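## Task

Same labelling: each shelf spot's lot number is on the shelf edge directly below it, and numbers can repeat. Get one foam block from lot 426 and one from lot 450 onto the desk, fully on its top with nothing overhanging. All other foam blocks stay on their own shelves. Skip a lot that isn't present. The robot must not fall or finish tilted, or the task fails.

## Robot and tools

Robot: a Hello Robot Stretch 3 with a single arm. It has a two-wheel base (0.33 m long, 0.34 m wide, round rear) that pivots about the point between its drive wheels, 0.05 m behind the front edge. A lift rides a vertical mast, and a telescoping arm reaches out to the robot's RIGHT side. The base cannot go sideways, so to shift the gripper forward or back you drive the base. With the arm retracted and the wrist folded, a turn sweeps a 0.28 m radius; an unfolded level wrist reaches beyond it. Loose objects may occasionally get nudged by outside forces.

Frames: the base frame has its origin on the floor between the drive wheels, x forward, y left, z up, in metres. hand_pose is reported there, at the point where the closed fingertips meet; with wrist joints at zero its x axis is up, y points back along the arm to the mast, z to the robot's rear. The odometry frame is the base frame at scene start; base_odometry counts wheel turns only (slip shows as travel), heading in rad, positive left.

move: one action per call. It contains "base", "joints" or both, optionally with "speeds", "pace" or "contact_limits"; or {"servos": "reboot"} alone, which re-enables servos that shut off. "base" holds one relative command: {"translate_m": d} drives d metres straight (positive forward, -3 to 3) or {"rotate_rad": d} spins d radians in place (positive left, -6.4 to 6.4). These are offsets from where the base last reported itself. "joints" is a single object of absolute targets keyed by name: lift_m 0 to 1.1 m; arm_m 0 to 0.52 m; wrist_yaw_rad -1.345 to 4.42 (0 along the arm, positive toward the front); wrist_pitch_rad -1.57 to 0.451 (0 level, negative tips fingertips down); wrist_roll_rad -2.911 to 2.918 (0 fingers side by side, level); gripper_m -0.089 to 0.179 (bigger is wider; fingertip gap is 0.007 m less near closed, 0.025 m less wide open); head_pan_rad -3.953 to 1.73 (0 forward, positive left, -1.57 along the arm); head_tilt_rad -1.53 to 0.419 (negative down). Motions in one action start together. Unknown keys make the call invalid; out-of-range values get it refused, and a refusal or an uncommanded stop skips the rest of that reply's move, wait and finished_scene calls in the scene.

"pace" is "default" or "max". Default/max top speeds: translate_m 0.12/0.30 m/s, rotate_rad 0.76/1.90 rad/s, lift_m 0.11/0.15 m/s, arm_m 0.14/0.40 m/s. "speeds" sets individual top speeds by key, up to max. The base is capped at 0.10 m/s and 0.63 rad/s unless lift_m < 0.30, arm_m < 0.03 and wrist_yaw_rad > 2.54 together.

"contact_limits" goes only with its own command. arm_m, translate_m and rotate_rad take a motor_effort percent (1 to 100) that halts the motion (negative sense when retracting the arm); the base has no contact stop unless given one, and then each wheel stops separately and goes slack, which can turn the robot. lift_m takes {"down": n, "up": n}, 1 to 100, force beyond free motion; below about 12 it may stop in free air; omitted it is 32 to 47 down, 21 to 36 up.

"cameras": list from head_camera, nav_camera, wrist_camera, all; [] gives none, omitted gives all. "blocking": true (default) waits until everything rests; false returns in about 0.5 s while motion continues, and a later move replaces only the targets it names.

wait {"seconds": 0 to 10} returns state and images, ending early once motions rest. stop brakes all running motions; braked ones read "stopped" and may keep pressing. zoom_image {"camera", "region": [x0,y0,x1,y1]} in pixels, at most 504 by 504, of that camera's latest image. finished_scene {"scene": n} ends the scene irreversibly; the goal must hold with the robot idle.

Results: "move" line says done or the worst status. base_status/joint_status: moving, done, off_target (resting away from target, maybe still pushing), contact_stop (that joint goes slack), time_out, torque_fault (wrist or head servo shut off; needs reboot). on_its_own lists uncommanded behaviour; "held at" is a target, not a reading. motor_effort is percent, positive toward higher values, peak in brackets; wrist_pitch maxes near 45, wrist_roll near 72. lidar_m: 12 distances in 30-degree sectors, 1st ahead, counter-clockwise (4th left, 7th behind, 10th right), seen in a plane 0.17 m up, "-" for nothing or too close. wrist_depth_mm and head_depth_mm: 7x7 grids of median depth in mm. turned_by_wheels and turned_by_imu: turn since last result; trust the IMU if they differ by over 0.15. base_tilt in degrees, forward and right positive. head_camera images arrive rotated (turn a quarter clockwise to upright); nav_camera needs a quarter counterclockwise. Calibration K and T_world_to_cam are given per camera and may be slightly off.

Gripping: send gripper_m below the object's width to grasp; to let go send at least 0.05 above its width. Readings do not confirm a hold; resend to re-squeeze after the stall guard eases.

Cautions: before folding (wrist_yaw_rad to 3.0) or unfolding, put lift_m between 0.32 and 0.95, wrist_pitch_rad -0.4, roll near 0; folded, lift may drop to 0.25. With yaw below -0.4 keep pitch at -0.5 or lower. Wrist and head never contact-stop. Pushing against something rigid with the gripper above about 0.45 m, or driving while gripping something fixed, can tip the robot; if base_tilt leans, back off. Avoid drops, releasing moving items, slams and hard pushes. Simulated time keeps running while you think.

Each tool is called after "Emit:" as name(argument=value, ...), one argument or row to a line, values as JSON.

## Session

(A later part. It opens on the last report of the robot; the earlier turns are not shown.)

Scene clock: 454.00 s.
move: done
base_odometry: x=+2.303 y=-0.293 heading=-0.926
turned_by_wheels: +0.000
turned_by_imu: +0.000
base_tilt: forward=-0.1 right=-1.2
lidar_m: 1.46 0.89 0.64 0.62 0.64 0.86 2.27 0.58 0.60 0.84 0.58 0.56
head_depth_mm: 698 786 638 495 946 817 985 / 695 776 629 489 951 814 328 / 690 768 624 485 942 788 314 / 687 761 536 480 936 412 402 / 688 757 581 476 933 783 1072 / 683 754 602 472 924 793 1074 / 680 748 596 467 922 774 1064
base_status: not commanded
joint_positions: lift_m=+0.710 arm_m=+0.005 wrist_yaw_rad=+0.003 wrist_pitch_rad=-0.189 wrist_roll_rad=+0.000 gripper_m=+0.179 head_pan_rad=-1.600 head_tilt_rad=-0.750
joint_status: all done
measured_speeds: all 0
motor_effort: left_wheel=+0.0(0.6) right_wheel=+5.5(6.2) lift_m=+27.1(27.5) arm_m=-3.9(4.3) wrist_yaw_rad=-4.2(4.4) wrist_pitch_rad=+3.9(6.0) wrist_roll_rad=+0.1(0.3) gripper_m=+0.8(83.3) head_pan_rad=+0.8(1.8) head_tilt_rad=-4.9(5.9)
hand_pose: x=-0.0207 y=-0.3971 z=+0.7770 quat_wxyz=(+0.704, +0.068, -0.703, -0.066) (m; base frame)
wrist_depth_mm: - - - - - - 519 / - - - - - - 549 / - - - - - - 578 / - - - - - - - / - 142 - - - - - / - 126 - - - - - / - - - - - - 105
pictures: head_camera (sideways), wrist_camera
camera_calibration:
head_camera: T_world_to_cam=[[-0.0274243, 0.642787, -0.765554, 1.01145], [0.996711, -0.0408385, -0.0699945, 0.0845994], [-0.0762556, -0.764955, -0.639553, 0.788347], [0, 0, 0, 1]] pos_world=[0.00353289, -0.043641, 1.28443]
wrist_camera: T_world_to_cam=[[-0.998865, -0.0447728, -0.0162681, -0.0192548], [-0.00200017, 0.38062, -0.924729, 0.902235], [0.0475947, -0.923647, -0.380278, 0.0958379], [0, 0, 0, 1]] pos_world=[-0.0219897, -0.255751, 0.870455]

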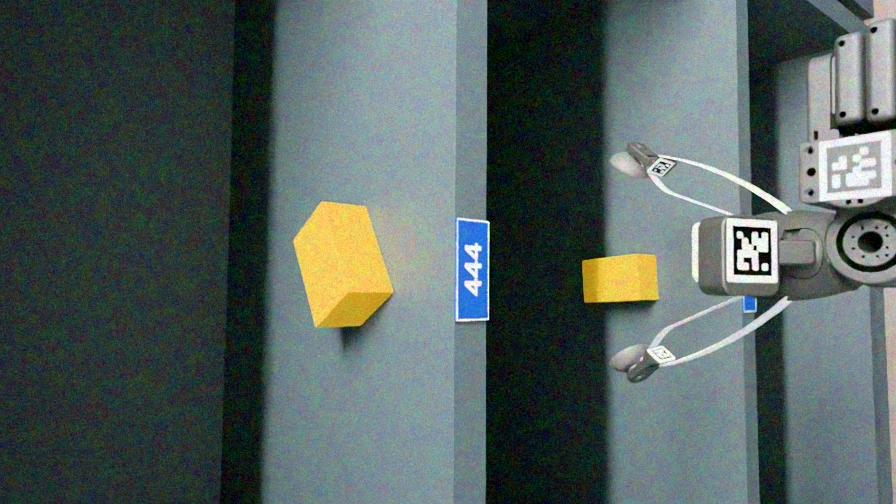

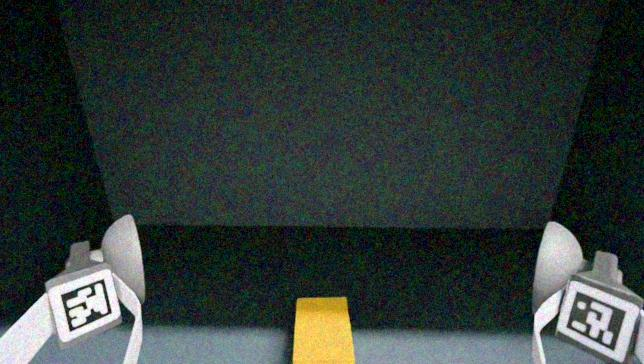

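Emit:
move(
  joints={"arm_m":0.13,"wrist_yaw_rad":0.06},
  contact_limits={"arm_m":25},
  cameras=["wrist_camera","head_camera"],
)

Scene clock: 477.03 s.
move: done
base_odometry: x=+2.303 y=-0.293 heading=-0.926
turned_by_wheels: +0.000
turned_by_imu: +0.000
base_tilt: forward=-0.2 right=-1.3
lidar_m: 1.46 0.89 0.65 0.62 0.64 0.86 2.27 0.58 0.60 0.84 0.58 0.56
head_depth_mm: 698 789 637 495 942 816 981 / 692 778 630 489 951 382 330 / 689 765 622 485 918 413 1082 / 688 759 534 480 507 422 1081 / 685 757 582 477 902 799 1080 / 682 753 603 473 924 796 1070 / 681 750 595 468 920 772 1066
base_status: not commanded
joint_positions: lift_m=+0.710 arm_m=+0.130 wrist_yaw_rad=+0.057 wrist_pitch_rad=-0.188 wrist_roll_rad=+0.000 gripper_m=+0.179 head_pan_rad=-1.600 head_tilt_rad=-0.750
joint_status: all done
measured_speeds: all 0
motor_effort: left_wheel=+0.1(0.6) right_wheel=+5.2(6.0) lift_m=+26.5(30.0) arm_m=+12.7(15.3) wrist_yaw_rad=+2.0(4.5) wrist_pitch_rad=+3.9(4.0) wrist_roll_rad=+0.1(0.3) gripper_m=+1.0(1.1) head_pan_rad=+2.1(2.4) head_tilt_rad=-4.6(5.8)
contact_limits: arm_m 25 (drawing in: default 31, maximum 55; extending or still: default 39, maximum 69)
hand_pose: x=-0.0074 y=-0.5218 z=+0.7772 quat_wxyz=(+0.706, +0.087, -0.701, -0.046) (m; base frame)
wrist_depth_mm: - - - - - 402 396 / - - - - - - - / - - - - - - - / - - - - - - - / - 142 - - - - - / - 126 - - - - - / - - - - - - 105
pictures: head_camera (sideways), wrist_camera
camera_calibration:
head_camera: T_world_to_cam=[[-0.0274243, 0.642787, -0.765554, 1.01145], [0.996711, -0.0408385, -0.0699945, 0.0845994], [-0.0762556, -0.764955, -0.639553, 0.788347], [0, 0, 0, 1]] pos_world=[0.00353289, -0.043641, 1.28443]
wrist_camera: T_world_to_cam=[[-0.994977, -0.0987753, -0.0162333, -0.0396319], [-0.0225682, 0.379349, -0.924979, 0.949176], [0.0975232, -0.919966, -0.379673, -0.018094], [0, 0, 0, 1]] pos_world=[-0.0162471, -0.380629, 0.870454]

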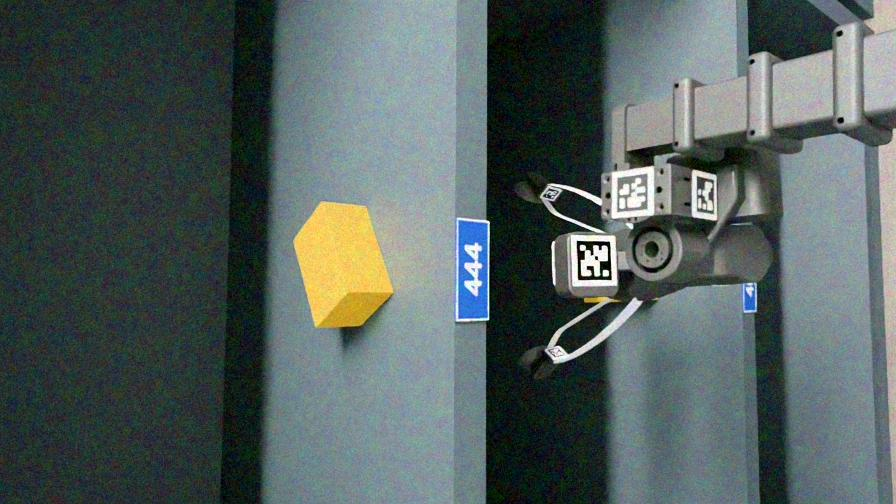

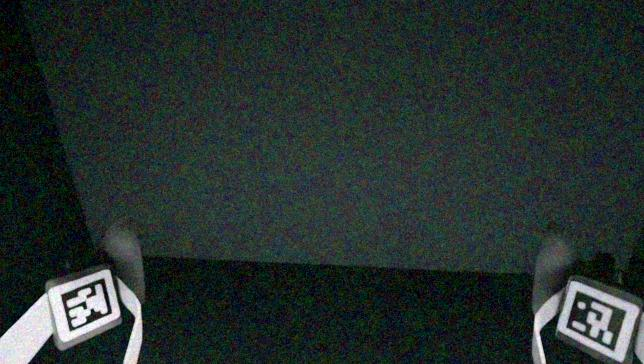

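Emit:
move(
  joints={"lift_m":0.62},
  contact_limits={"lift_m":{"down":14}},
  speeds={"lift_m":0.05},
  cameras=["wrist_camera","head_camera"],
)

Scene clock: 486.10 s.
move: done
base_odometry: x=+2.303 y=-0.293 heading=-0.926
turned_by_wheels: +0.000
turned_by_imu: +0.000
base_tilt: forward=-0.3 right=-1.2
lidar_m: 1.46 0.89 0.64 0.62 0.64 0.86 2.28 0.58 0.60 0.84 0.59 0.56
head_depth_mm: 696 785 635 494 939 818 1082 / 692 775 630 490 953 794 408 / 689 767 623 485 945 475 476 / 688 759 535 482 938 491 1051 / 683 757 580 477 931 779 1085 / 682 753 602 472 924 795 1072 / 681 752 594 469 919 773 1066
base_status: not commanded
joint_positions: lift_m=+0.620 arm_m=+0.130 wrist_yaw_rad=+0.057 wrist_pitch_rad=-0.187 wrist_roll_rad=+0.000 gripper_m=+0.179 head_pan_rad=-1.600 head_tilt_rad=-0.750
joint_status: all done
measured_speeds: all 0
motor_effort: left_wheel=+0.1(0.8) right_wheel=+4.5(5.9) lift_m=+24.1(26.3) arm_m=+6.2(9.0) wrist_yaw_rad=+1.7(3.2) wrist_pitch_rad=+3.7(3.8) wrist_roll_rad=+0.1(0.5) gripper_m=+0.1(1.1) head_pan_rad=+2.3(2.8) head_tilt_rad=-5.1(5.6)
contact_limits: arm_m 25 (drawing in: default 31, maximum 55; extending or still: default 39, maximum 69); lift_m down 14 (down: maximum 72; up: maximum 65)
hand_pose: x=-0.0074 y=-0.5218 z=+0.6873 quat_wxyz=(+0.706, +0.086, -0.701, -0.046) (m; base frame)
wrist_depth_mm: - - - - - 400 398 / - - - - - - - / - - - - - - - / - - - - - - - / 475 142 - - - - - / - 126 - - - - - / 292 300 309 - 307 306 105
pictures: head_camera (sideways), wrist_camera
camera_calibration:
head_camera: T_world_to_cam=[[-0.0274243, 0.642787, -0.765554, 1.01145], [0.996711, -0.0408385, -0.0699945, 0.0845994], [-0.0762556, -0.764955, -0.639553, 0.788347], [0, 0, 0, 1]] pos_world=[0.00353289, -0.043641, 1.28443]
wrist_camera: T_world_to_cam=[[-0.994979, -0.0987508, -0.0162857, -0.0410412], [-0.0224709, 0.378979, -0.925133, 0.866001], [0.0975295, -0.920121, -0.379295, -0.0525802], [0, 0, 0, 1]] pos_world=[-0.0162472, -0.380629, 0.780554]

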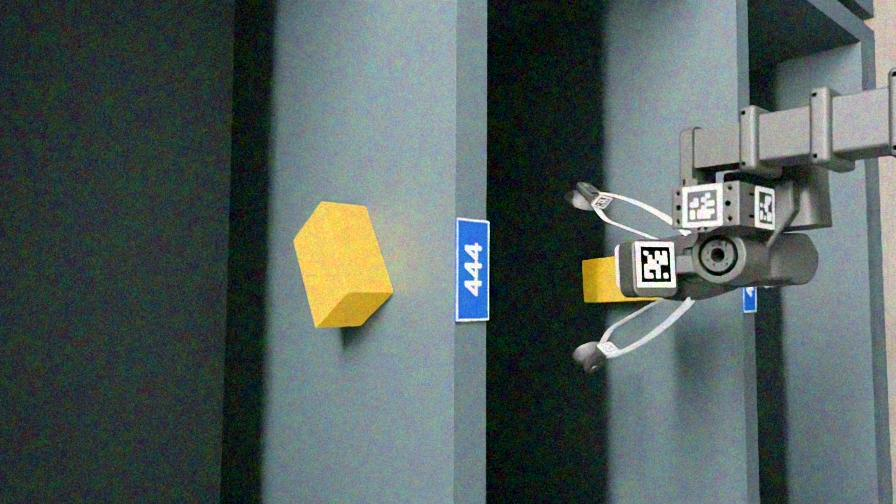

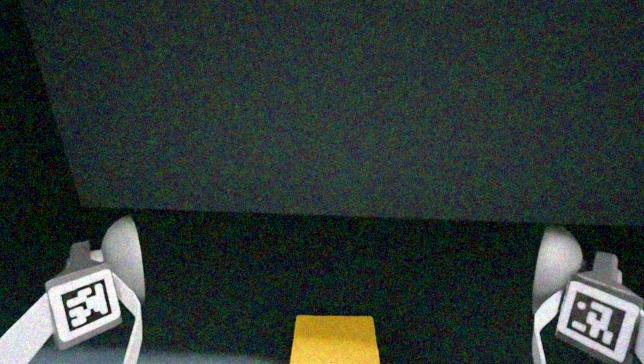

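Emit:
move(
  joints={"arm_m":0.005},
  cameras=["wrist_camera","head_camera"],
)

Emit:
zoom_image(
  camera="wrist_camera",
  region=[240, 184, 420, 364],
)

Emit:
zoom_image(
  camera="head_camera",
  region=[560, 220, 700, 330],
)

Scene clock: 511.83 s.
move: done
base_odometry: x=+2.303 y=-0.293 heading=-0.926
turned_by_wheels: +0.000
turned_by_imu: +0.000
base_tilt: forward=-0.3 right=-1.3
lidar_m: 1.46 0.89 0.65 0.62 0.64 0.86 2.28 0.58 0.60 0.84 0.58 0.56
head_depth_mm: 698 783 636 493 941 817 1082 / 695 778 631 489 950 815 1095 / 692 765 623 485 946 793 1087 / 688 759 535 480 943 785 464 / 687 755 583 477 932 800 1054 / 682 752 603 473 930 792 1072 / 678 751 596 468 920 789 1065
base_status: not commanded
joint_positions: lift_m=+0.620 arm_m=+0.005 wrist_yaw_rad=+0.057 wrist_pitch_rad=-0.187 wrist_roll_rad=+0.000 gripper_m=+0.179 head_pan_rad=-1.600 head_tilt_rad=-0.750
joint_status: all done
measured_speeds: all 0
motor_effort: left_wheel=-0.3(0.7) right_wheel=+4.6(5.9) lift_m=+29.5(29.7) arm_m=-11.1(13.8) wrist_yaw_rad=+2.2(3.3) wrist_pitch_rad=+3.7(3.8) wrist_roll_rad=+0.1(0.3) gripper_m=+0.5(1.2) head_pan_rad=+3.4(3.9) head_tilt_rad=-4.8(5.8)
contact_limits: lift_m down 14 (down: maximum 72; up: maximum 65)
hand_pose: x=-0.0073 y=-0.3968 z=+0.6873 quat_wxyz=(+0.706, +0.087, -0.701, -0.046) (m; base frame)
wrist_depth_mm: - - - - - - - / - - - - - - 528 / - - - - - - 555 / - - - - - - 586 / 474 142 - - - - - / - 126 - - - - - / 291 300 309 309 309 308 105
pictures: head_camera (sideways), wrist_camera
camera_calibration:
head_camera: T_world_to_cam=[[-0.0274243, 0.642787, -0.765554, 1.01145], [0.996711, -0.0408385, -0.0699945, 0.0845994], [-0.0762556, -0.764955, -0.639553, 0.788347], [0, 0, 0, 1]] pos_world=[0.00353289, -0.043641, 1.28443]
wrist_camera: T_world_to_cam=[[-0.994967, -0.0988811, -0.016231, -0.0287732], [-0.0225614, 0.378881, -0.92517, 0.818632], [0.0976314, -0.920148, -0.379205, 0.0623602], [0, 0, 0, 1]] pos_world=[-0.0162473, -0.255629, 0.780554]

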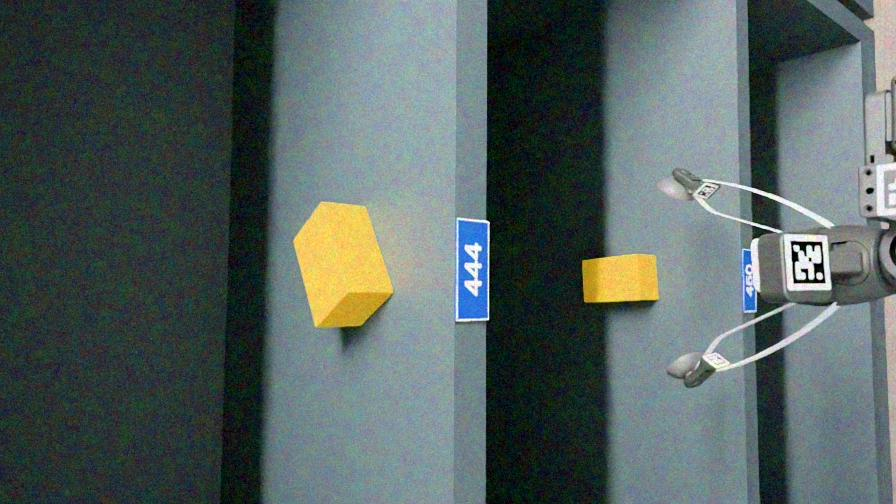

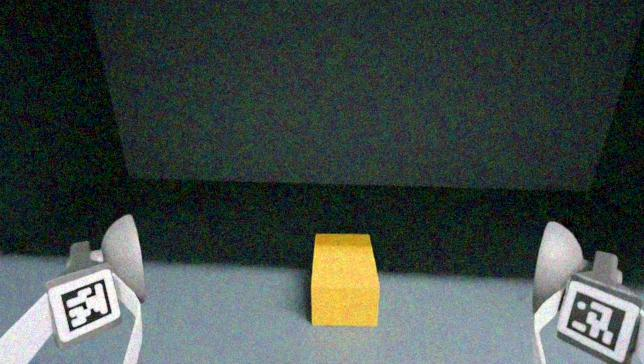

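Scaled by 2.800.

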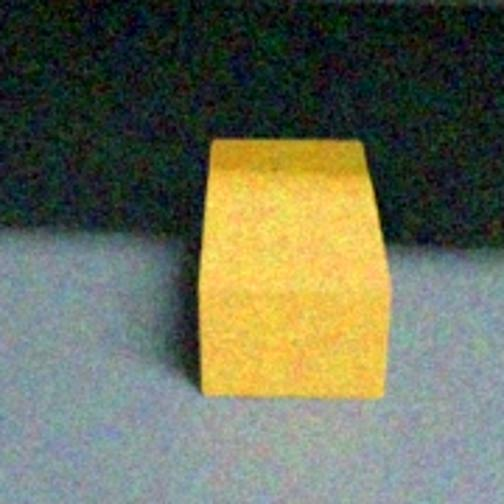

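Scaled by 3.600 from the camera's 896x504 image, which has a finer 1280x720 frame.

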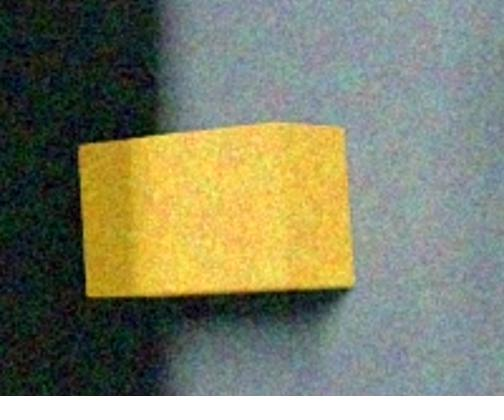

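Emit:
move(
  joints={"arm_m":0.15},
  contact_limits={"arm_m":25},
  cameras=[],
)

Emit:
move(
  joints={"lift_m":0.497},
  contact_limits={"lift_m":{"down":14}},
  speeds={"lift_m":0.05},
  cameras=["wrist_camera","head_camera"],
)

Scene clock: 525.67 s.
move: done
base_odometry: x=+2.303 y=-0.293 heading=-0.926
turned_by_wheels: +0.000
turned_by_imu: +0.000
base_tilt: forward=-0.2 right=-1.2
lidar_m: 1.46 0.89 0.64 0.62 0.64 0.86 2.28 0.58 0.60 0.84 0.58 0.56
head_depth_mm: 697 788 636 494 941 817 1087 / 693 780 629 489 947 796 410 / 690 768 623 484 919 484 1052 / 686 760 536 481 937 492 1076 / 687 754 580 477 932 782 1081 / 684 752 602 473 923 793 1072 / 679 751 596 468 916 791 1070
base_status: not commanded
joint_positions: lift_m=+0.620 arm_m=+0.150 wrist_yaw_rad=+0.057 wrist_pitch_rad=-0.187 wrist_roll_rad=+0.000 gripper_m=+0.179 head_pan_rad=-1.600 head_tilt_rad=-0.750
joint_status: all done
measured_speeds: all 0
motor_effort: left_wheel=-0.2(0.5) right_wheel=+5.1(6.0) lift_m=+27.6(29.8) arm_m=+12.3(14.7) wrist_yaw_rad=+2.1(3.4) wrist_pitch_rad=+3.7(3.8) wrist_roll_rad=+0.1(0.3) gripper_m=+0.7(1.1) head_pan_rad=+3.3(3.9) head_tilt_rad=-3.7(5.5)
contact_limits: arm_m 25 (drawing in: default 31, maximum 55; extending or still: default 39, maximum 69); lift_m down 14 (down: maximum 72; up: maximum 65)
hand_pose: x=-0.0073 y=-0.5418 z=+0.6873 quat_wxyz=(+0.706, +0.087, -0.701, -0.046) (m; base frame)
wrist_depth_mm: - - - 397 398 389 379 / - - - - - - 398 / - - - - - - - / - - - - - - - / 493 142 - - - - - / - 126 - - - - - / 291 299 309 321 306 308 105
pictures: none
No camera images: "cameras" was empty.

Scene clock: 528.67 s.
move: done
base_odometry: x=+2.303 y=-0.293 heading=-0.926
turned_by_wheels: +0.000
turned_by_imu: +0.000
base_tilt: forward=-0.3 right=-1.2
lidar_m: 1.46 0.89 0.64 0.62 0.64 0.86 2.28 0.58 0.60 0.84 0.58 0.56
head_depth_mm: 700 789 638 493 942 821 1083 / 697 776 629 489 952 814 1098 / 691 768 623 485 944 788 532 / 687 762 535 481 934 669 590 / 684 757 582 477 932 797 1079 / 680 754 603 472 928 791 1074 / 679 750 595 468 923 788 1070
base_status: not commanded
joint_positions: lift_m=+0.497 arm_m=+0.150 wrist_yaw_rad=+0.057 wrist_pitch_rad=-0.187 wrist_roll_rad=+0.000 gripper_m=+0.179 head_pan_rad=-1.600 head_tilt_rad=-0.750
joint_status: all done
measured_speeds: all 0
motor_effort: left_wheel=+0.1(0.5) right_wheel=+5.1(6.2) lift_m=+23.8(26.9) arm_m=+9.9(13.2) wrist_yaw_rad=+1.6(4.0) wrist_pitch_rad=+3.6(3.8) wrist_roll_rad=+0.0(0.3) gripper_m=+0.4(1.0) head_pan_rad=+3.0(3.8) head_tilt_rad=-4.1(5.4)
contact_limits: arm_m 25 (drawing in: default 31, maximum 55; extending or still: default 39, maximum 69); lift_m down 14 (down: maximum 72; up: maximum 65)
hand_pose: x=-0.0073 y=-0.5418 z=+0.5643 quat_wxyz=(+0.706, +0.086, -0.701, -0.046) (m; base frame)
wrist_depth_mm: - - - 400 396 391 382 / - - - - - - 397 / - - - - - - - / 304 303 301 - 299 297 298 / 252 226 237 157 223 236 234 / 123 173 179 129 171 185 - / 145 155 154 137 149 153 107
pictures: head_camera (sideways), wrist_camera
camera_calibration:
head_camera: T_world_to_cam=[[-0.0276166, 0.642789, -0.765545, 1.01144], [0.996721, -0.0405596, -0.0700119, 0.0846339], [-0.0760531, -0.764969, -0.639561, 0.788356], [0, 0, 0, 1]] pos_world=[0.00353289, -0.0436408, 1.28443]
wrist_camera: T_world_to_cam=[[-0.994967, -0.0988813, -0.0162082, -0.0451224], [-0.0225697, 0.37876, -0.92522, 0.759757], [0.0976259, -0.920198, -0.379085, -0.117802], [0, 0, 0, 1]] pos_world=[-0.0162473, -0.400629, 0.657554]

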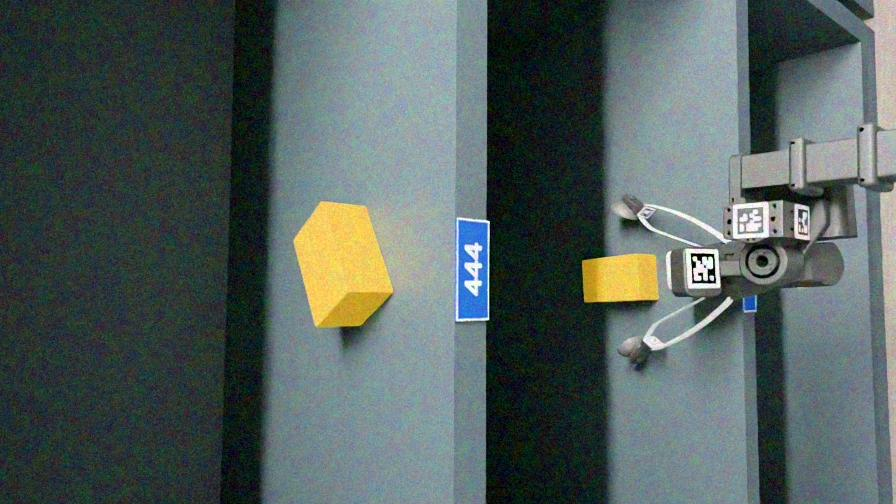

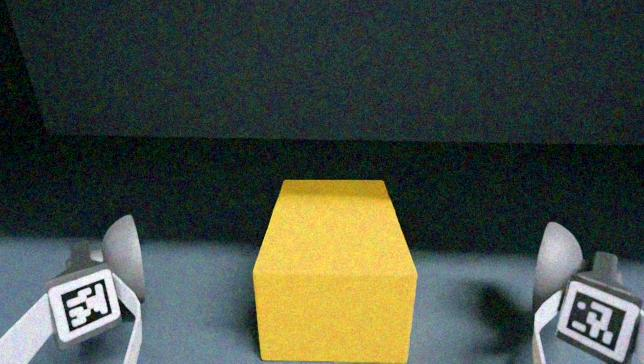

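Well placed. Grip, lift, retract.

Emit:
move(
  joints={"gripper_m":0.015},
  cameras=[],
)

Emit:
move(
  joints={"lift_m":0.6},
  cameras=["wrist_camera"],
)

Emit:
move(
  joints={"arm_m":0.005},
  cameras=["wrist_camera","head_camera"],
)

Scene clock: 536.53 s.
move: done
base_odometry: x=+2.303 y=-0.293 heading=-0.926
turned_by_wheels: +0.000
turned_by_imu: +0.000
base_tilt: forward=-0.2 right=-1.1
lidar_m: 1.46 0.89 0.65 0.62 0.64 0.86 2.28 0.58 0.60 0.84 0.58 0.56
head_depth_mm: 696 788 634 494 940 817 1088 / 696 777 629 489 950 810 1094 / 693 767 622 485 946 790 533 / 687 760 536 481 941 670 588 / 687 755 580 476 931 797 1079 / 681 751 603 473 923 794 1074 / 676 751 595 468 917 790 1065
base_status: not commanded
joint_positions: lift_m=+0.497 arm_m=+0.150 wrist_yaw_rad=+0.057 wrist_pitch_rad=-0.187 wrist_roll_rad=+0.000 gripper_m=+0.016 head_pan_rad=-1.600 head_tilt_rad=-0.750
joint_status: all done
measured_speeds: all 0
motor_effort: left_wheel=-0.1(0.7) right_wheel=+5.5(5.9) lift_m=+23.7(24.4) arm_m=+5.9(8.2) wrist_yaw_rad=+1.7(3.2) wrist_pitch_rad=+3.7(3.8) wrist_roll_rad=-0.2(0.3) gripper_m=-18.1(89.9) head_pan_rad=+2.9(3.5) head_tilt_rad=-4.0(4.8)
contact_limits: arm_m 25 (drawing in: default 31, maximum 55; extending or still: default 39, maximum 69); lift_m down 14 (down: maximum 72; up: maximum 65)
hand_pose: x=-0.0073 y=-0.5418 z=+0.5643 quat_wxyz=(+0.706, +0.086, -0.701, -0.046) (m; base frame)
wrist_depth_mm: - - - 399 397 388 383 / - - - - - - 397 / - - - - - - - / 305 302 303 - 299 298 298 / 238 239 160 158 152 234 234 / 188 187 129 129 126 186 185 / 161 101 149 137 144 144 153
pictures: none
No camera images: "cameras" was empty.

Scene clock: 538.30 s.
move: done
base_odometry: x=+2.303 y=-0.293 heading=-0.926
turned_by_wheels: +0.000
turned_by_imu: +0.000
base_tilt: forward=-0.4 right=-1.2
lidar_m: 1.46 0.89 0.65 0.62 0.64 0.86 2.28 0.58 0.60 0.84 0.58 0.56
head_depth_mm: 697 786 637 493 939 818 1085 / 694 780 629 490 951 796 453 / 691 769 622 485 942 505 507 / 687 762 534 481 800 506 1060 / 684 757 579 476 908 779 1079 / 683 752 602 471 926 796 1070 / 678 750 595 468 921 789 1065
base_status: not commanded
joint_positions: lift_m=+0.600 arm_m=+0.150 wrist_yaw_rad=+0.057 wrist_pitch_rad=-0.187 wrist_roll_rad=+0.000 gripper_m=+0.016 head_pan_rad=-1.600 head_tilt_rad=-0.750
joint_status: all done
measured_speeds: all 0
motor_effort: left_wheel=+0.0(0.5) right_wheel=+5.5(6.1) lift_m=+29.4(31.8) arm_m=+4.8(6.3) wrist_yaw_rad=+2.0(3.7) wrist_pitch_rad=+3.5(3.8) wrist_roll_rad=+0.0(0.3) gripper_m=-17.9(18.5) head_pan_rad=+2.6(3.5) head_tilt_rad=-4.1(4.9)
contact_limits: arm_m 25 (drawing in: default 31, maximum 55; extending or still: default 39, maximum 69)
hand_pose: x=-0.0073 y=-0.5418 z=+0.6673 quat_wxyz=(+0.706, +0.086, -0.701, -0.046) (m; base frame)
wrist_depth_mm: - - - 402 394 391 379 / - - - - - - 397 / - - - - - - - / - - - - - - - / - - 154 159 149 - - / 319 - 129 129 126 314 326 / 285 101 265 137 264 265 282
pictures: wrist_camera
camera_calibration:
wrist_camera: T_world_to_cam=[[-0.994967, -0.0988813, -0.0162082, -0.043453], [-0.0225697, 0.37876, -0.92522, 0.855055], [0.0976259, -0.920198, -0.379085, -0.0787567], [0, 0, 0, 1]] pos_world=[-0.0162473, -0.400629, 0.760554]

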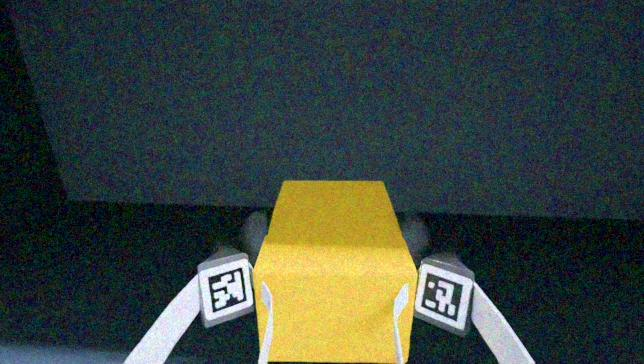

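Scene clock: 540.63 s.
move: done
base_odometry: x=+2.303 y=-0.293 heading=-0.926
turned_by_wheels: +0.000
turned_by_imu: +0.000
base_tilt: forward=-0.2 right=-1.1
lidar_m: 1.46 0.89 0.65 0.62 0.64 0.86 2.27 0.58 0.60 0.84 0.58 0.56
head_depth_mm: 697 787 637 494 942 818 1088 / 695 776 629 490 953 814 1093 / 690 765 623 485 948 808 1088 / 689 760 536 480 942 677 480 / 684 758 581 477 933 761 1078 / 679 753 602 472 927 796 1075 / 678 748 595 468 919 790 1070
base_status: not commanded
joint_positions: lift_m=+0.600 arm_m=+0.005 wrist_yaw_rad=+0.057 wrist_pitch_rad=-0.187 wrist_roll_rad=+0.000 gripper_m=+0.016 head_pan_rad=-1.600 head_tilt_rad=-0.750
joint_status: all done
measured_speeds: all 0
motor_effort: left_wheel=+0.2(0.5) right_wheel=+5.3(5.8) lift_m=+29.0(30.1) arm_m=-12.0(14.3) wrist_yaw_rad=+2.5(3.5) wrist_pitch_rad=+3.8(3.8) wrist_roll_rad=+0.0(0.4) gripper_m=-18.4(18.8) head_pan_rad=+2.6(3.3) head_tilt_rad=-4.1(5.2)
hand_pose: x=-0.0073 y=-0.3968 z=+0.6673 quat_wxyz=(+0.706, +0.086, -0.701, -0.046) (m; base frame)
wrist_depth_mm: - - - - - - - / - - - - - - 527 / - - - - - - 552 / - - - - - - 579 / - - 153 158 149 - - / - - 129 129 126 318 327 / 288 101 266 137 265 264 282
pictures: head_camera (sideways), wrist_camera
camera_calibration:
head_camera: T_world_to_cam=[[-0.0276166, 0.642789, -0.765545, 1.01144], [0.996721, -0.0405596, -0.0700119, 0.0846339], [-0.0760531, -0.764969, -0.639561, 0.788356], [0, 0, 0, 1]] pos_world=[0.00353289, -0.0436408, 1.28443]
wrist_camera: T_world_to_cam=[[-0.994967, -0.0988813, -0.0162082, -0.0291152], [-0.0225697, 0.37876, -0.92522, 0.800135], [0.0976259, -0.920198, -0.379085, 0.0546719], [0, 0, 0, 1]] pos_world=[-0.0162473, -0.255629, 0.760554]

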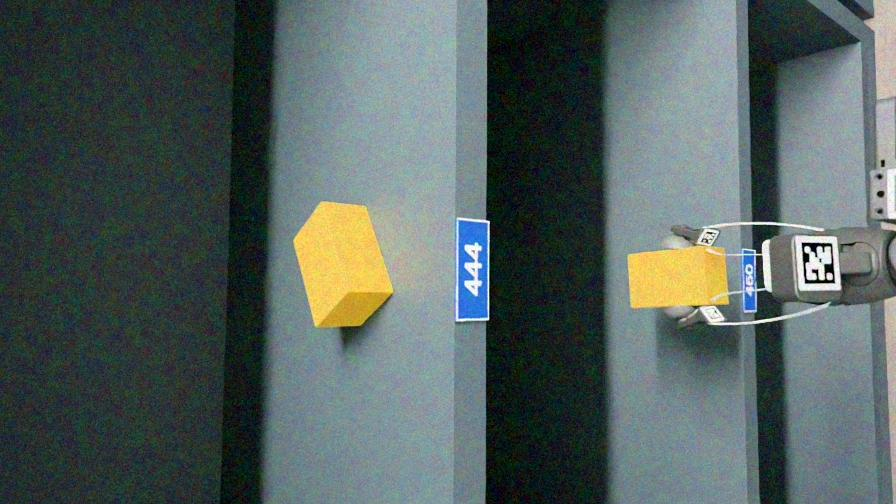

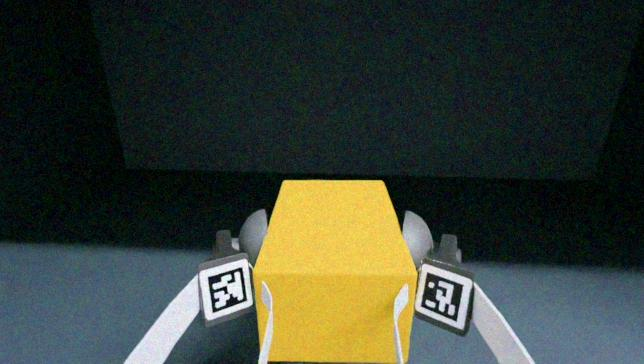

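Emit:
move(
  joints={"wrist_yaw_rad":1.57,"head_pan_rad":0,"head_tilt_rad":-0.4},
  cameras=[],
)

Emit:
move(
  base={"translate_m":0.95},
  cameras=["head_camera"],
)

Emit:
move(
  base={"rotate_rad":-1.571},
  cameras=["head_camera","nav_camera"],
)

Emit:
move(
  base={"translate_m":1.0},
  joints={"lift_m":0.85},
  cameras=[],
)

Emit:
move(
  base={"translate_m":0.97},
  cameras=["head_camera","nav_camera"],
)

Scene clock: 558.80 s.
move: done
base_odometry: x=+2.303 y=-0.293 heading=-0.926
turned_by_wheels: +0.000
turned_by_imu: +0.000
base_tilt: forward=-0.2 right=-1.3
lidar_m: 1.46 0.89 0.64 0.62 0.64 0.86 2.27 0.58 0.60 0.84 0.58 0.56
head_depth_mm: 1230 1309 1401 1499 1633 1714 1432 / 1233 1302 1388 1490 1611 1715 1419 / 1221 1298 1395 1492 1609 1720 1411 / 1219 1292 1386 1490 1604 1705 1405 / 1218 1296 1383 1482 1597 1704 1401 / 1214 1291 1378 1477 1595 1685 1389 / 1220 1297 1377 1473 1594 1686 1389
base_status: not commanded
joint_positions: lift_m=+0.600 arm_m=+0.005 wrist_yaw_rad=+1.567 wrist_pitch_rad=-0.187 wrist_roll_rad=+0.000 gripper_m=+0.016 head_pan_rad=+0.008 head_tilt_rad=-0.396
joint_status: all done
measured_speeds: translate_m=+0.000 rotate_rad=+0.000 lift_m=+0.000 arm_m=+0.000 wrist_yaw_rad=+0.000 wrist_pitch_rad=+0.000 wrist_roll_rad=+0.000 head_pan_rad=-0.024 head_tilt_rad=+0.000
motor_effort: left_wheel=-0.2(0.7) right_wheel=+4.9(5.9) lift_m=+27.0(28.3) arm_m=-11.6(12.4) wrist_yaw_rad=+3.1(5.8) wrist_pitch_rad=+3.7(3.8) wrist_roll_rad=-0.2(0.3) gripper_m=-17.8(18.6) head_pan_rad=-2.8(5.6) head_tilt_rad=-0.5(7.3)
hand_pose: x=+0.2259 y=-0.1510 z=+0.6673 quat_wxyz=(+0.546, +0.544, -0.452, +0.450) (m; base frame)
wrist_depth_mm: - - - - - - 311 / - - - - - - 310 / - - - - - - 327 / - - - - - - 344 / - - 156 158 152 - 362 / - - 129 129 126 - 328 / 921 110 880 137 137 120 297
pictures: none
No camera images: "cameras" was empty.

Scene clock: 569.43 s.
move: done
base_odometry: x=+2.874 y=-1.052 heading=-0.926
turned_by_wheels: +0.000
turned_by_imu: +0.000
base_tilt: forward=-0.3 right=-1.2
lidar_m: 0.52 0.53 0.66 0.63 0.66 0.88 2.34 0.63 0.70 2.16 0.75 0.54
head_depth_mm: 410 438 469 505 545 592 651 / 410 436 467 502 542 591 647 / 409 435 465 501 541 589 644 / 408 433 463 499 540 584 640 / 406 432 462 496 536 583 640 / 405 431 461 494 535 581 634 / 404 430 459 492 533 577 632
base_status: done
joint_positions: lift_m=+0.600 arm_m=+0.005 wrist_yaw_rad=+1.567 wrist_pitch_rad=-0.187 wrist_roll_rad=+0.000 gripper_m=+0.016 head_pan_rad=+0.000 head_tilt_rad=-0.400
joint_status: not commanded
measured_speeds: all 0
motor_effort: left_wheel=+2.6(11.6) right_wheel=+7.7(11.1) lift_m=+24.8(27.9) arm_m=-11.1(12.4) wrist_yaw_rad=+2.2(4.0) wrist_pitch_rad=+3.6(3.8) wrist_roll_rad=-0.1(0.5) gripper_m=-18.1(18.8) head_pan_rad=-3.0(4.1) head_tilt_rad=-4.3(4.9)
hand_pose: x=+0.2259 y=-0.1510 z=+0.6673 quat_wxyz=(+0.546, +0.544, -0.452, +0.450) (m; base frame)
wrist_depth_mm: - - - - - - - / - - - - - - - / - - - - - - - / - - - - - - - / - - 153 159 148 - - / - - 129 129 126 - - / - 101 - 137 132 106 -
pictures: head_camera (sideways)
camera_calibration:
head_camera: T_world_to_cam=[[-0.340344, -0.0462966, -0.939161, 1.2398], [0.0348111, 0.997482, -0.0617868, 0.0798923], [0.939657, -0.0537219, -0.337875, 0.389645], [0, 0, 0, 1]] pos_world=[0.0530443, -0.00136014, 1.30096]

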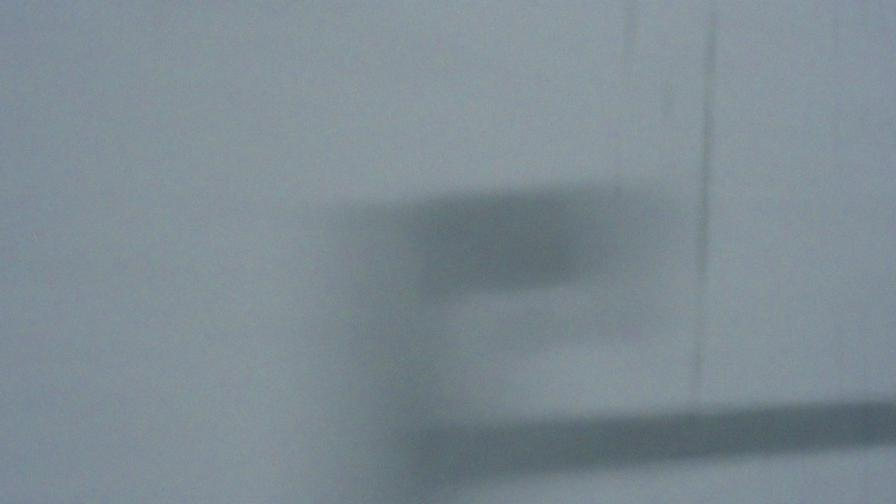

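Scene clock: 573.03 s.
move: done
base_odometry: x=+2.874 y=-1.052 heading=-2.497
turned_by_wheels: -1.571
turned_by_imu: -1.546
base_tilt: forward=-0.2 right=-1.2
lidar_m: 2.04 0.74 0.54 0.52 0.54 0.66 0.63 0.66 0.90 1.48 0.62 0.71
head_depth_mm: 2649 2834 2999 3179 2464 1805 1423 / 2624 2827 3005 3192 2443 1777 1424 / 2629 2812 3019 3203 2426 1779 1406 / 2657 2790 2984 3165 2418 1768 1408 / 2594 2772 2971 3157 2380 1751 1388 / 2331 2386 2460 2545 2241 1750 1393 / 1547 1568 1590 1617 1654 1624 1394
base_status: done
joint_positions: lift_m=+0.600 arm_m=+0.005 wrist_yaw_rad=+1.567 wrist_pitch_rad=-0.187 wrist_roll_rad=+0.000 gripper_m=+0.016 head_pan_rad=+0.000 head_tilt_rad=-0.400
joint_status: not commanded
measured_speeds: all 0
motor_effort: left_wheel=+8.2(12.3) right_wheel=-10.9(13.8) lift_m=+24.5(24.9) arm_m=-12.7(13.4) wrist_yaw_rad=+0.5(3.2) wrist_pitch_rad=+3.6(3.8) wrist_roll_rad=-0.1(0.3) gripper_m=-18.3(18.7) head_pan_rad=-3.0(3.7) head_tilt_rad=-3.4(4.5)
hand_pose: x=+0.2259 y=-0.1509 z=+0.6673 quat_wxyz=(+0.546, +0.544, -0.452, +0.450) (m; base frame)
wrist_depth_mm: - - - - - - - / - - - - - - - / - - - - - - - / - - - - - - - / - - 156 158 153 - - / - - 129 129 126 - - / - 101 894 137 138 106 -
pictures: head_camera (sideways), nav_camera (sideways)
camera_calibration:
head_camera: T_world_to_cam=[[-0.340344, -0.0462966, -0.939161, 1.2398], [0.0348111, 0.997482, -0.0617868, 0.0798923], [0.939657, -0.0537219, -0.337875, 0.389645], [0, 0, 0, 1]] pos_world=[0.0530443, -0.00136014, 1.30096]
nav_camera: T_world_to_cam=[[0.364991, 0.0170454, 0.930855, -1.17062], [0.015624, -0.999804, 0.0121817, 0.0341779], [0.93088, 0.0100975, -0.365186, 0.422884], [0, 0, 0, 1]] pos_world=[0.0330759, 0.0498547, 1.24369]

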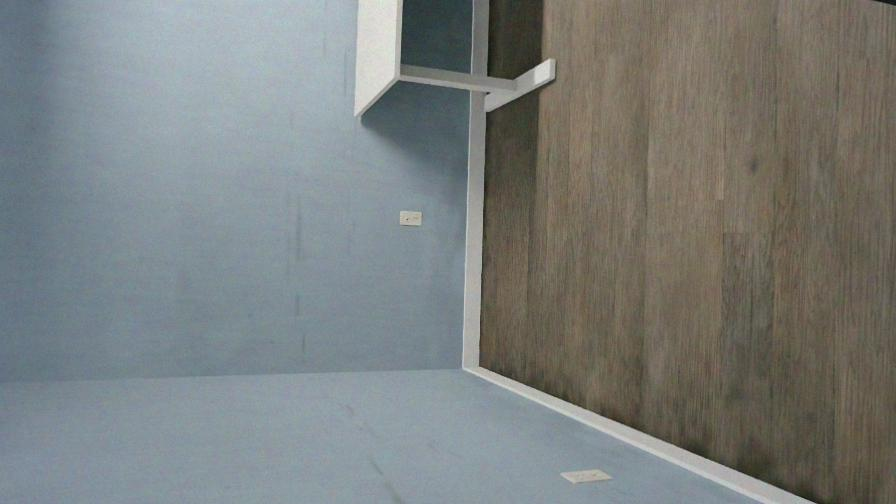

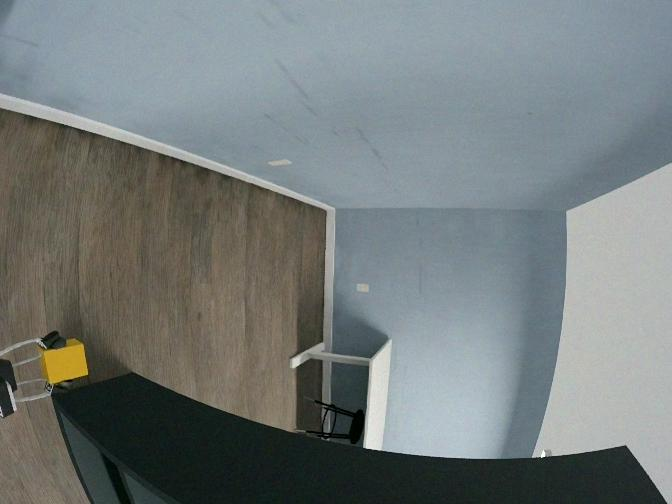

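Scene clock: 584.17 s.
move: done
base_odometry: x=+2.075 y=-1.653 heading=-2.497
turned_by_wheels: +0.000
turned_by_imu: +0.000
base_tilt: forward=-0.2 right=-1.2
lidar_m: 2.05 0.75 0.54 0.52 0.54 0.74 1.63 0.70 0.52 0.64 2.14 1.88
head_depth_mm: 1778 1916 2042 2181 2307 1805 1432 / 1799 1913 2036 2193 2288 1783 1422 / 1773 1911 2026 2199 2286 1774 1416 / 1797 1902 2029 2175 2261 1756 1414 / 1791 1884 2038 2177 2262 1765 1402 / 1792 1896 2023 2150 2253 1752 1396 / 1543 1566 1607 1631 1669 1623 1388
base_status: done
joint_positions: lift_m=+0.850 arm_m=+0.005 wrist_yaw_rad=+1.567 wrist_pitch_rad=-0.187 wrist_roll_rad=+0.000 gripper_m=+0.016 head_pan_rad=+0.000 head_tilt_rad=-0.400
joint_status: all done
measured_speeds: all 0
motor_effort: left_wheel=+6.1(12.3) right_wheel=+3.7(10.5) lift_m=+23.7(31.7) arm_m=-9.6(12.4) wrist_yaw_rad=+1.4(3.6) wrist_pitch_rad=+3.6(3.8) wrist_roll_rad=+0.0(0.5) gripper_m=-18.2(18.7) head_pan_rad=-2.8(3.7) head_tilt_rad=-3.2(4.5)
hand_pose: x=+0.2259 y=-0.1509 z=+0.9173 quat_wxyz=(+0.546, +0.544, -0.452, +0.450) (m; base frame)
wrist_depth_mm: - - - - - - - / - - - - - - - / - - - - - - - / - - - - - - - / - - 156 158 152 - - / - - 129 129 126 - - / - 110 142 137 138 - -
pictures: none
No camera images: "cameras" was empty.

Scene clock: 595.00 s.
move: done
base_odometry: x=+1.299 y=-2.236 heading=-2.497
turned_by_wheels: +0.000
turned_by_imu: +0.000
base_tilt: forward=-0.2 right=-1.2
lidar_m: 1.16 0.75 0.54 0.52 0.54 0.74 2.04 1.23 1.59 3.73 1.10 1.20
head_depth_mm: 967 1032 1098 1182 1273 1384 1425 / 966 1026 1094 1185 1273 1387 1417 / 962 1027 1090 1178 1270 1392 1407 / 958 1021 1095 1176 1269 1383 1402 / 960 1022 1094 1177 1266 1383 1399 / 954 1015 1089 1171 1267 1377 1396 / 958 1019 1090 1168 1268 1367 1380
base_status: done
joint_positions: lift_m=+0.850 arm_m=+0.005 wrist_yaw_rad=+1.567 wrist_pitch_rad=-0.187 wrist_roll_rad=+0.000 gripper_m=+0.016 head_pan_rad=+0.000 head_tilt_rad=-0.400
joint_status: not commanded
measured_speeds: all 0
motor_effort: left_wheel=+6.1(10.4) right_wheel=+4.2(10.8) lift_m=+27.0(27.4) arm_m=-7.4(10.0) wrist_yaw_rad=+2.1(3.1) wrist_pitch_rad=+3.6(3.8) wrist_roll_rad=+0.0(0.4) gripper_m=-18.5(18.8) head_pan_rad=-2.8(3.6) head_tilt_rad=-3.3(3.9)
hand_pose: x=+0.2259 y=-0.1509 z=+0.9173 quat_wxyz=(+0.546, +0.544, -0.452, +0.450) (m; base frame)
wrist_depth_mm: - - - - - - - / - - - - - - - / - - - - - - - / - - - - - - - / - - 156 158 152 - - / - - 129 129 126 - - / - 110 141 137 138 - -
pictures: head_camera (sideways), nav_camera (sideways)
camera_calibration:
head_camera: T_world_to_cam=[[-0.340344, -0.0462966, -0.939161, 1.2398], [0.0348111, 0.997482, -0.0617868, 0.0798923], [0.939657, -0.0537219, -0.337875, 0.389645], [0, 0, 0, 1]] pos_world=[0.0530443, -0.00136014, 1.30096]
nav_camera: T_world_to_cam=[[0.364991, 0.0170454, 0.930855, -1.17062], [0.015624, -0.999804, 0.0121817, 0.0341779], [0.93088, 0.0100975, -0.365186, 0.422884], [0, 0, 0, 1]] pos_world=[0.0330759, 0.0498547, 1.24369]

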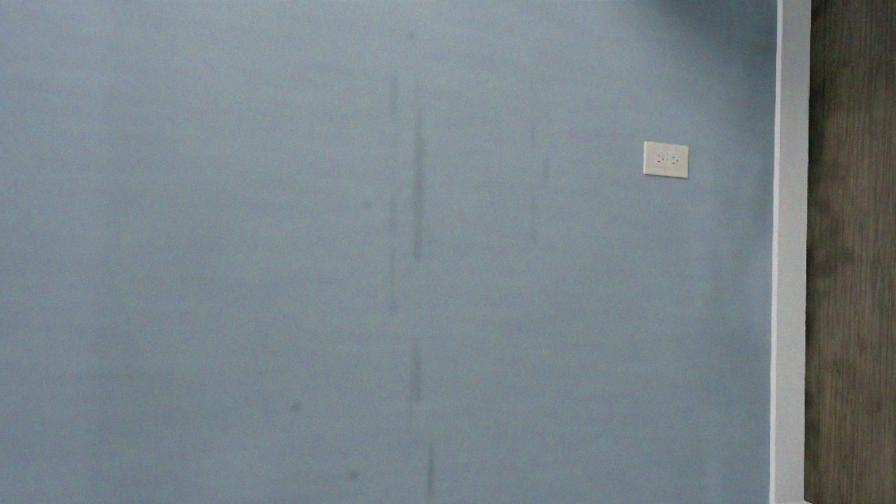

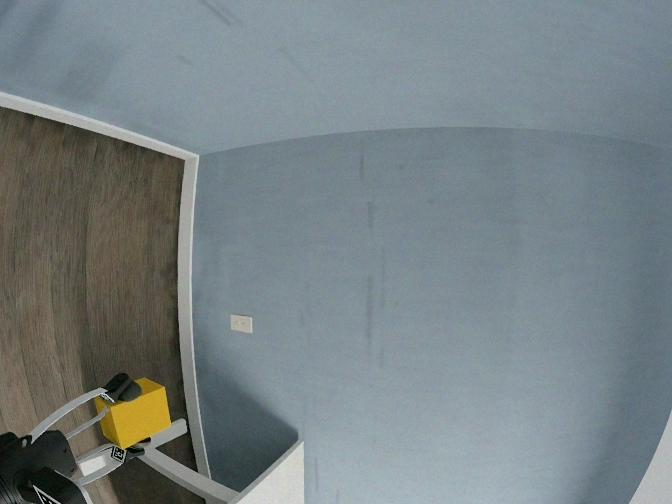

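Emit:
move(
  base={"rotate_rad":1.571},
  joints={"head_pan_rad":-1.57,"head_tilt_rad":-0.75},
  cameras=[],
)

Emit:
move(
  base={"translate_m":-1.25},
  cameras=["head_camera"],
)

Emit:
move(
  joints={"wrist_yaw_rad":0},
  cameras=["head_camera"],
)

Scene clock: 606.40 s.
move: done
base_odometry: x=+1.299 y=-2.236 heading=-0.926
turned_by_wheels: +1.571
turned_by_imu: +1.546
base_tilt: forward=-0.2 right=-1.2
lidar_m: 0.52 0.54 0.73 1.94 1.39 1.58 3.73 1.10 1.21 1.16 0.75 0.54
head_depth_mm: 962 1086 1248 1458 1618 1459 - / 964 1086 1245 1465 1620 - 1107 / 961 1084 1244 1451 1600 295 - / 960 1079 1241 1452 1602 1272 - / 956 1080 1232 1448 1587 1327 295 / 958 1076 1232 1448 1567 1348 - / 957 1080 1235 1437 1521 1345 -
base_status: done
joint_positions: lift_m=+0.850 arm_m=+0.005 wrist_yaw_rad=+1.567 wrist_pitch_rad=-0.187 wrist_roll_rad=+0.000 gripper_m=+0.016 head_pan_rad=-1.571 head_tilt_rad=-0.750
joint_status: all done
measured_speeds: all 0
motor_effort: left_wheel=-9.1(12.4) right_wheel=+8.9(12.5) lift_m=+28.7(29.4) arm_m=-12.3(12.8) wrist_yaw_rad=+2.2(3.1) wrist_pitch_rad=+3.6(3.8) wrist_roll_rad=-0.1(0.3) gripper_m=-18.1(18.6) head_pan_rad=+3.4(5.1) head_tilt_rad=+2.6(8.2)
hand_pose: x=+0.2259 y=-0.1509 z=+0.9173 quat_wxyz=(+0.546, +0.544, -0.452, +0.450) (m; base frame)
wrist_depth_mm: - - - - - - - / - - - - - - - / - - - - - - - / - - - - - - - / - - 153 158 148 - - / - - 129 129 126 - - / - 101 - 137 132 106 -
pictures: none
No camera images: "cameras" was empty.

Scene clock: 620.03 s.
move: done
base_odometry: x=+0.549 y=-1.236 heading=-0.927
turned_by_wheels: +0.000
turned_by_imu: -0.001
base_tilt: forward=-0.4 right=-1.2
lidar_m: 1.76 1.82 1.15 1.11 1.14 1.54 2.52 1.09 0.61 0.70 0.81 1.65
head_depth_mm: 977 1105 1191 906 724 647 - / 981 1099 1192 897 718 - 1109 / 977 1102 1185 891 712 296 - / 974 1101 1168 882 707 621 - / 977 1098 1154 875 704 1269 295 / 975 1095 1142 868 698 1298 - / 973 1096 1127 860 695 1246 -
base_status: done
joint_positions: lift_m=+0.850 arm_m=+0.005 wrist_yaw_rad=+1.567 wrist_pitch_rad=-0.187 wrist_roll_rad=+0.000 gripper_m=+0.016 head_pan_rad=-1.570 head_tilt_rad=-0.750
joint_status: not commanded
measured_speeds: all 0
motor_effort: left_wheel=-8.4(13.7) right_wheel=-2.2(12.1) lift_m=+28.8(30.2) arm_m=-4.9(12.9) wrist_yaw_rad=+2.1(3.5) wrist_pitch_rad=+3.7(3.8) wrist_roll_rad=-0.3(0.3) gripper_m=-18.3(18.8) head_pan_rad=+2.9(4.1) head_tilt_rad=+3.0(3.7)
hand_pose: x=+0.2259 y=-0.1509 z=+0.9173 quat_wxyz=(+0.546, +0.544, -0.452, +0.450) (m; base frame)
wrist_depth_mm: - - - - - - - / - - - - - - - / - - - - - - - / - - - - - - - / - - 156 158 152 - - / - - 129 129 126 477 - / - 110 141 137 138 410 -
pictures: head_camera (sideways)
camera_calibration:
head_camera: T_world_to_cam=[[-0.046852, 0.641656, -0.765561, 1.01159], [0.997489, -0.0106965, -0.0700111, 0.0846288], [-0.0531119, -0.766918, -0.639543, 0.788169], [0, 0, 0, 1]] pos_world=[0.00483991, -0.0437278, 1.28443]

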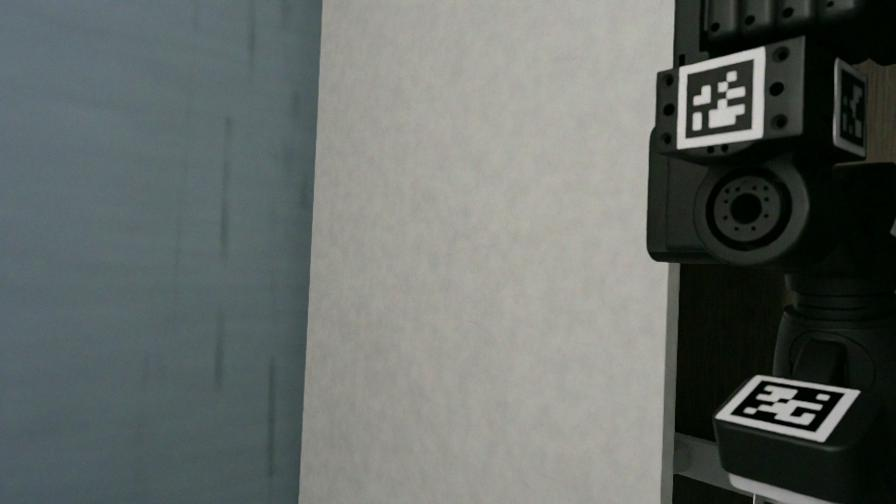

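Scene clock: 621.83 s.
move: done
base_odometry: x=+0.549 y=-1.236 heading=-0.927
turned_by_wheels: +0.000
turned_by_imu: +0.000
base_tilt: forward=-0.3 right=-1.2
lidar_m: 1.76 1.82 1.15 1.10 1.14 1.54 2.51 1.09 0.61 0.71 0.81 1.64
head_depth_mm: 980 1110 1196 907 723 647 - / 981 1104 1189 899 719 - - / 977 1106 1179 889 488 372 - / 976 1095 1169 881 316 329 - / 973 1096 1154 875 685 1269 1139 / 976 1098 1146 866 697 1266 1142 / 973 1097 1131 857 692 1239 1121
base_status: not commanded
joint_positions: lift_m=+0.850 arm_m=+0.005 wrist_yaw_rad=+0.003 wrist_pitch_rad=-0.187 wrist_roll_rad=+0.000 gripper_m=+0.016 head_pan_rad=-1.570 head_tilt_rad=-0.750
joint_status: all done
measured_speeds: all 0
motor_effort: left_wheel=-8.4(8.9) right_wheel=-1.8(2.8) lift_m=+28.1(29.2) arm_m=-4.6(5.6) wrist_yaw_rad=-4.2(6.2) wrist_pitch_rad=+3.6(3.7) wrist_roll_rad=-0.1(0.3) gripper_m=-18.2(18.6) head_pan_rad=+3.2(4.0) head_tilt_rad=+2.7(3.5)
hand_pose: x=-0.0207 y=-0.3972 z=+0.9173 quat_wxyz=(+0.704, +0.067, -0.704, -0.065) (m; base frame)
wrist_depth_mm: - - - - - - - / - - - - - - - / - - - - - - - / - - - - - - - / - - 153 158 148 - - / - - 129 129 126 - - / - 101 - 137 132 106 -
pictures: head_camera (sideways)
camera_calibration:
head_camera: T_world_to_cam=[[-0.046852, 0.641656, -0.765561, 1.01159], [0.997489, -0.0106965, -0.0700111, 0.0846288], [-0.0531119, -0.766918, -0.639543, 0.788169], [0, 0, 0, 1]] pos_world=[0.00483991, -0.0437278, 1.28443]

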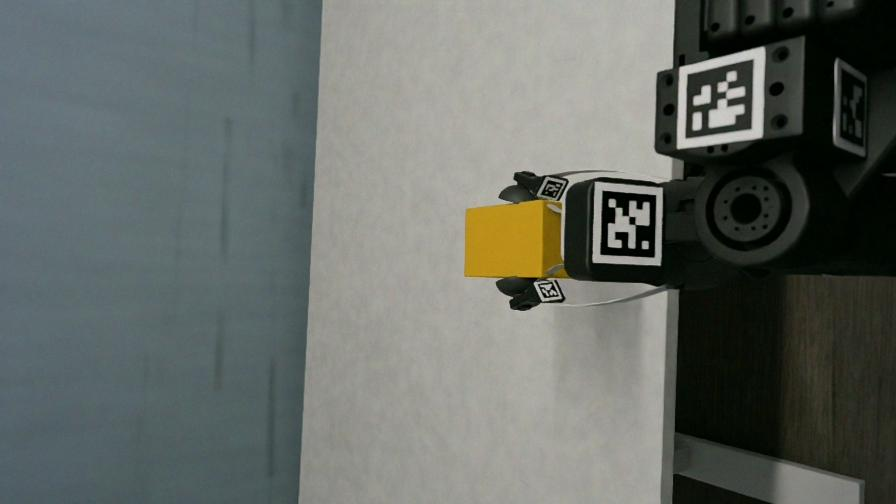

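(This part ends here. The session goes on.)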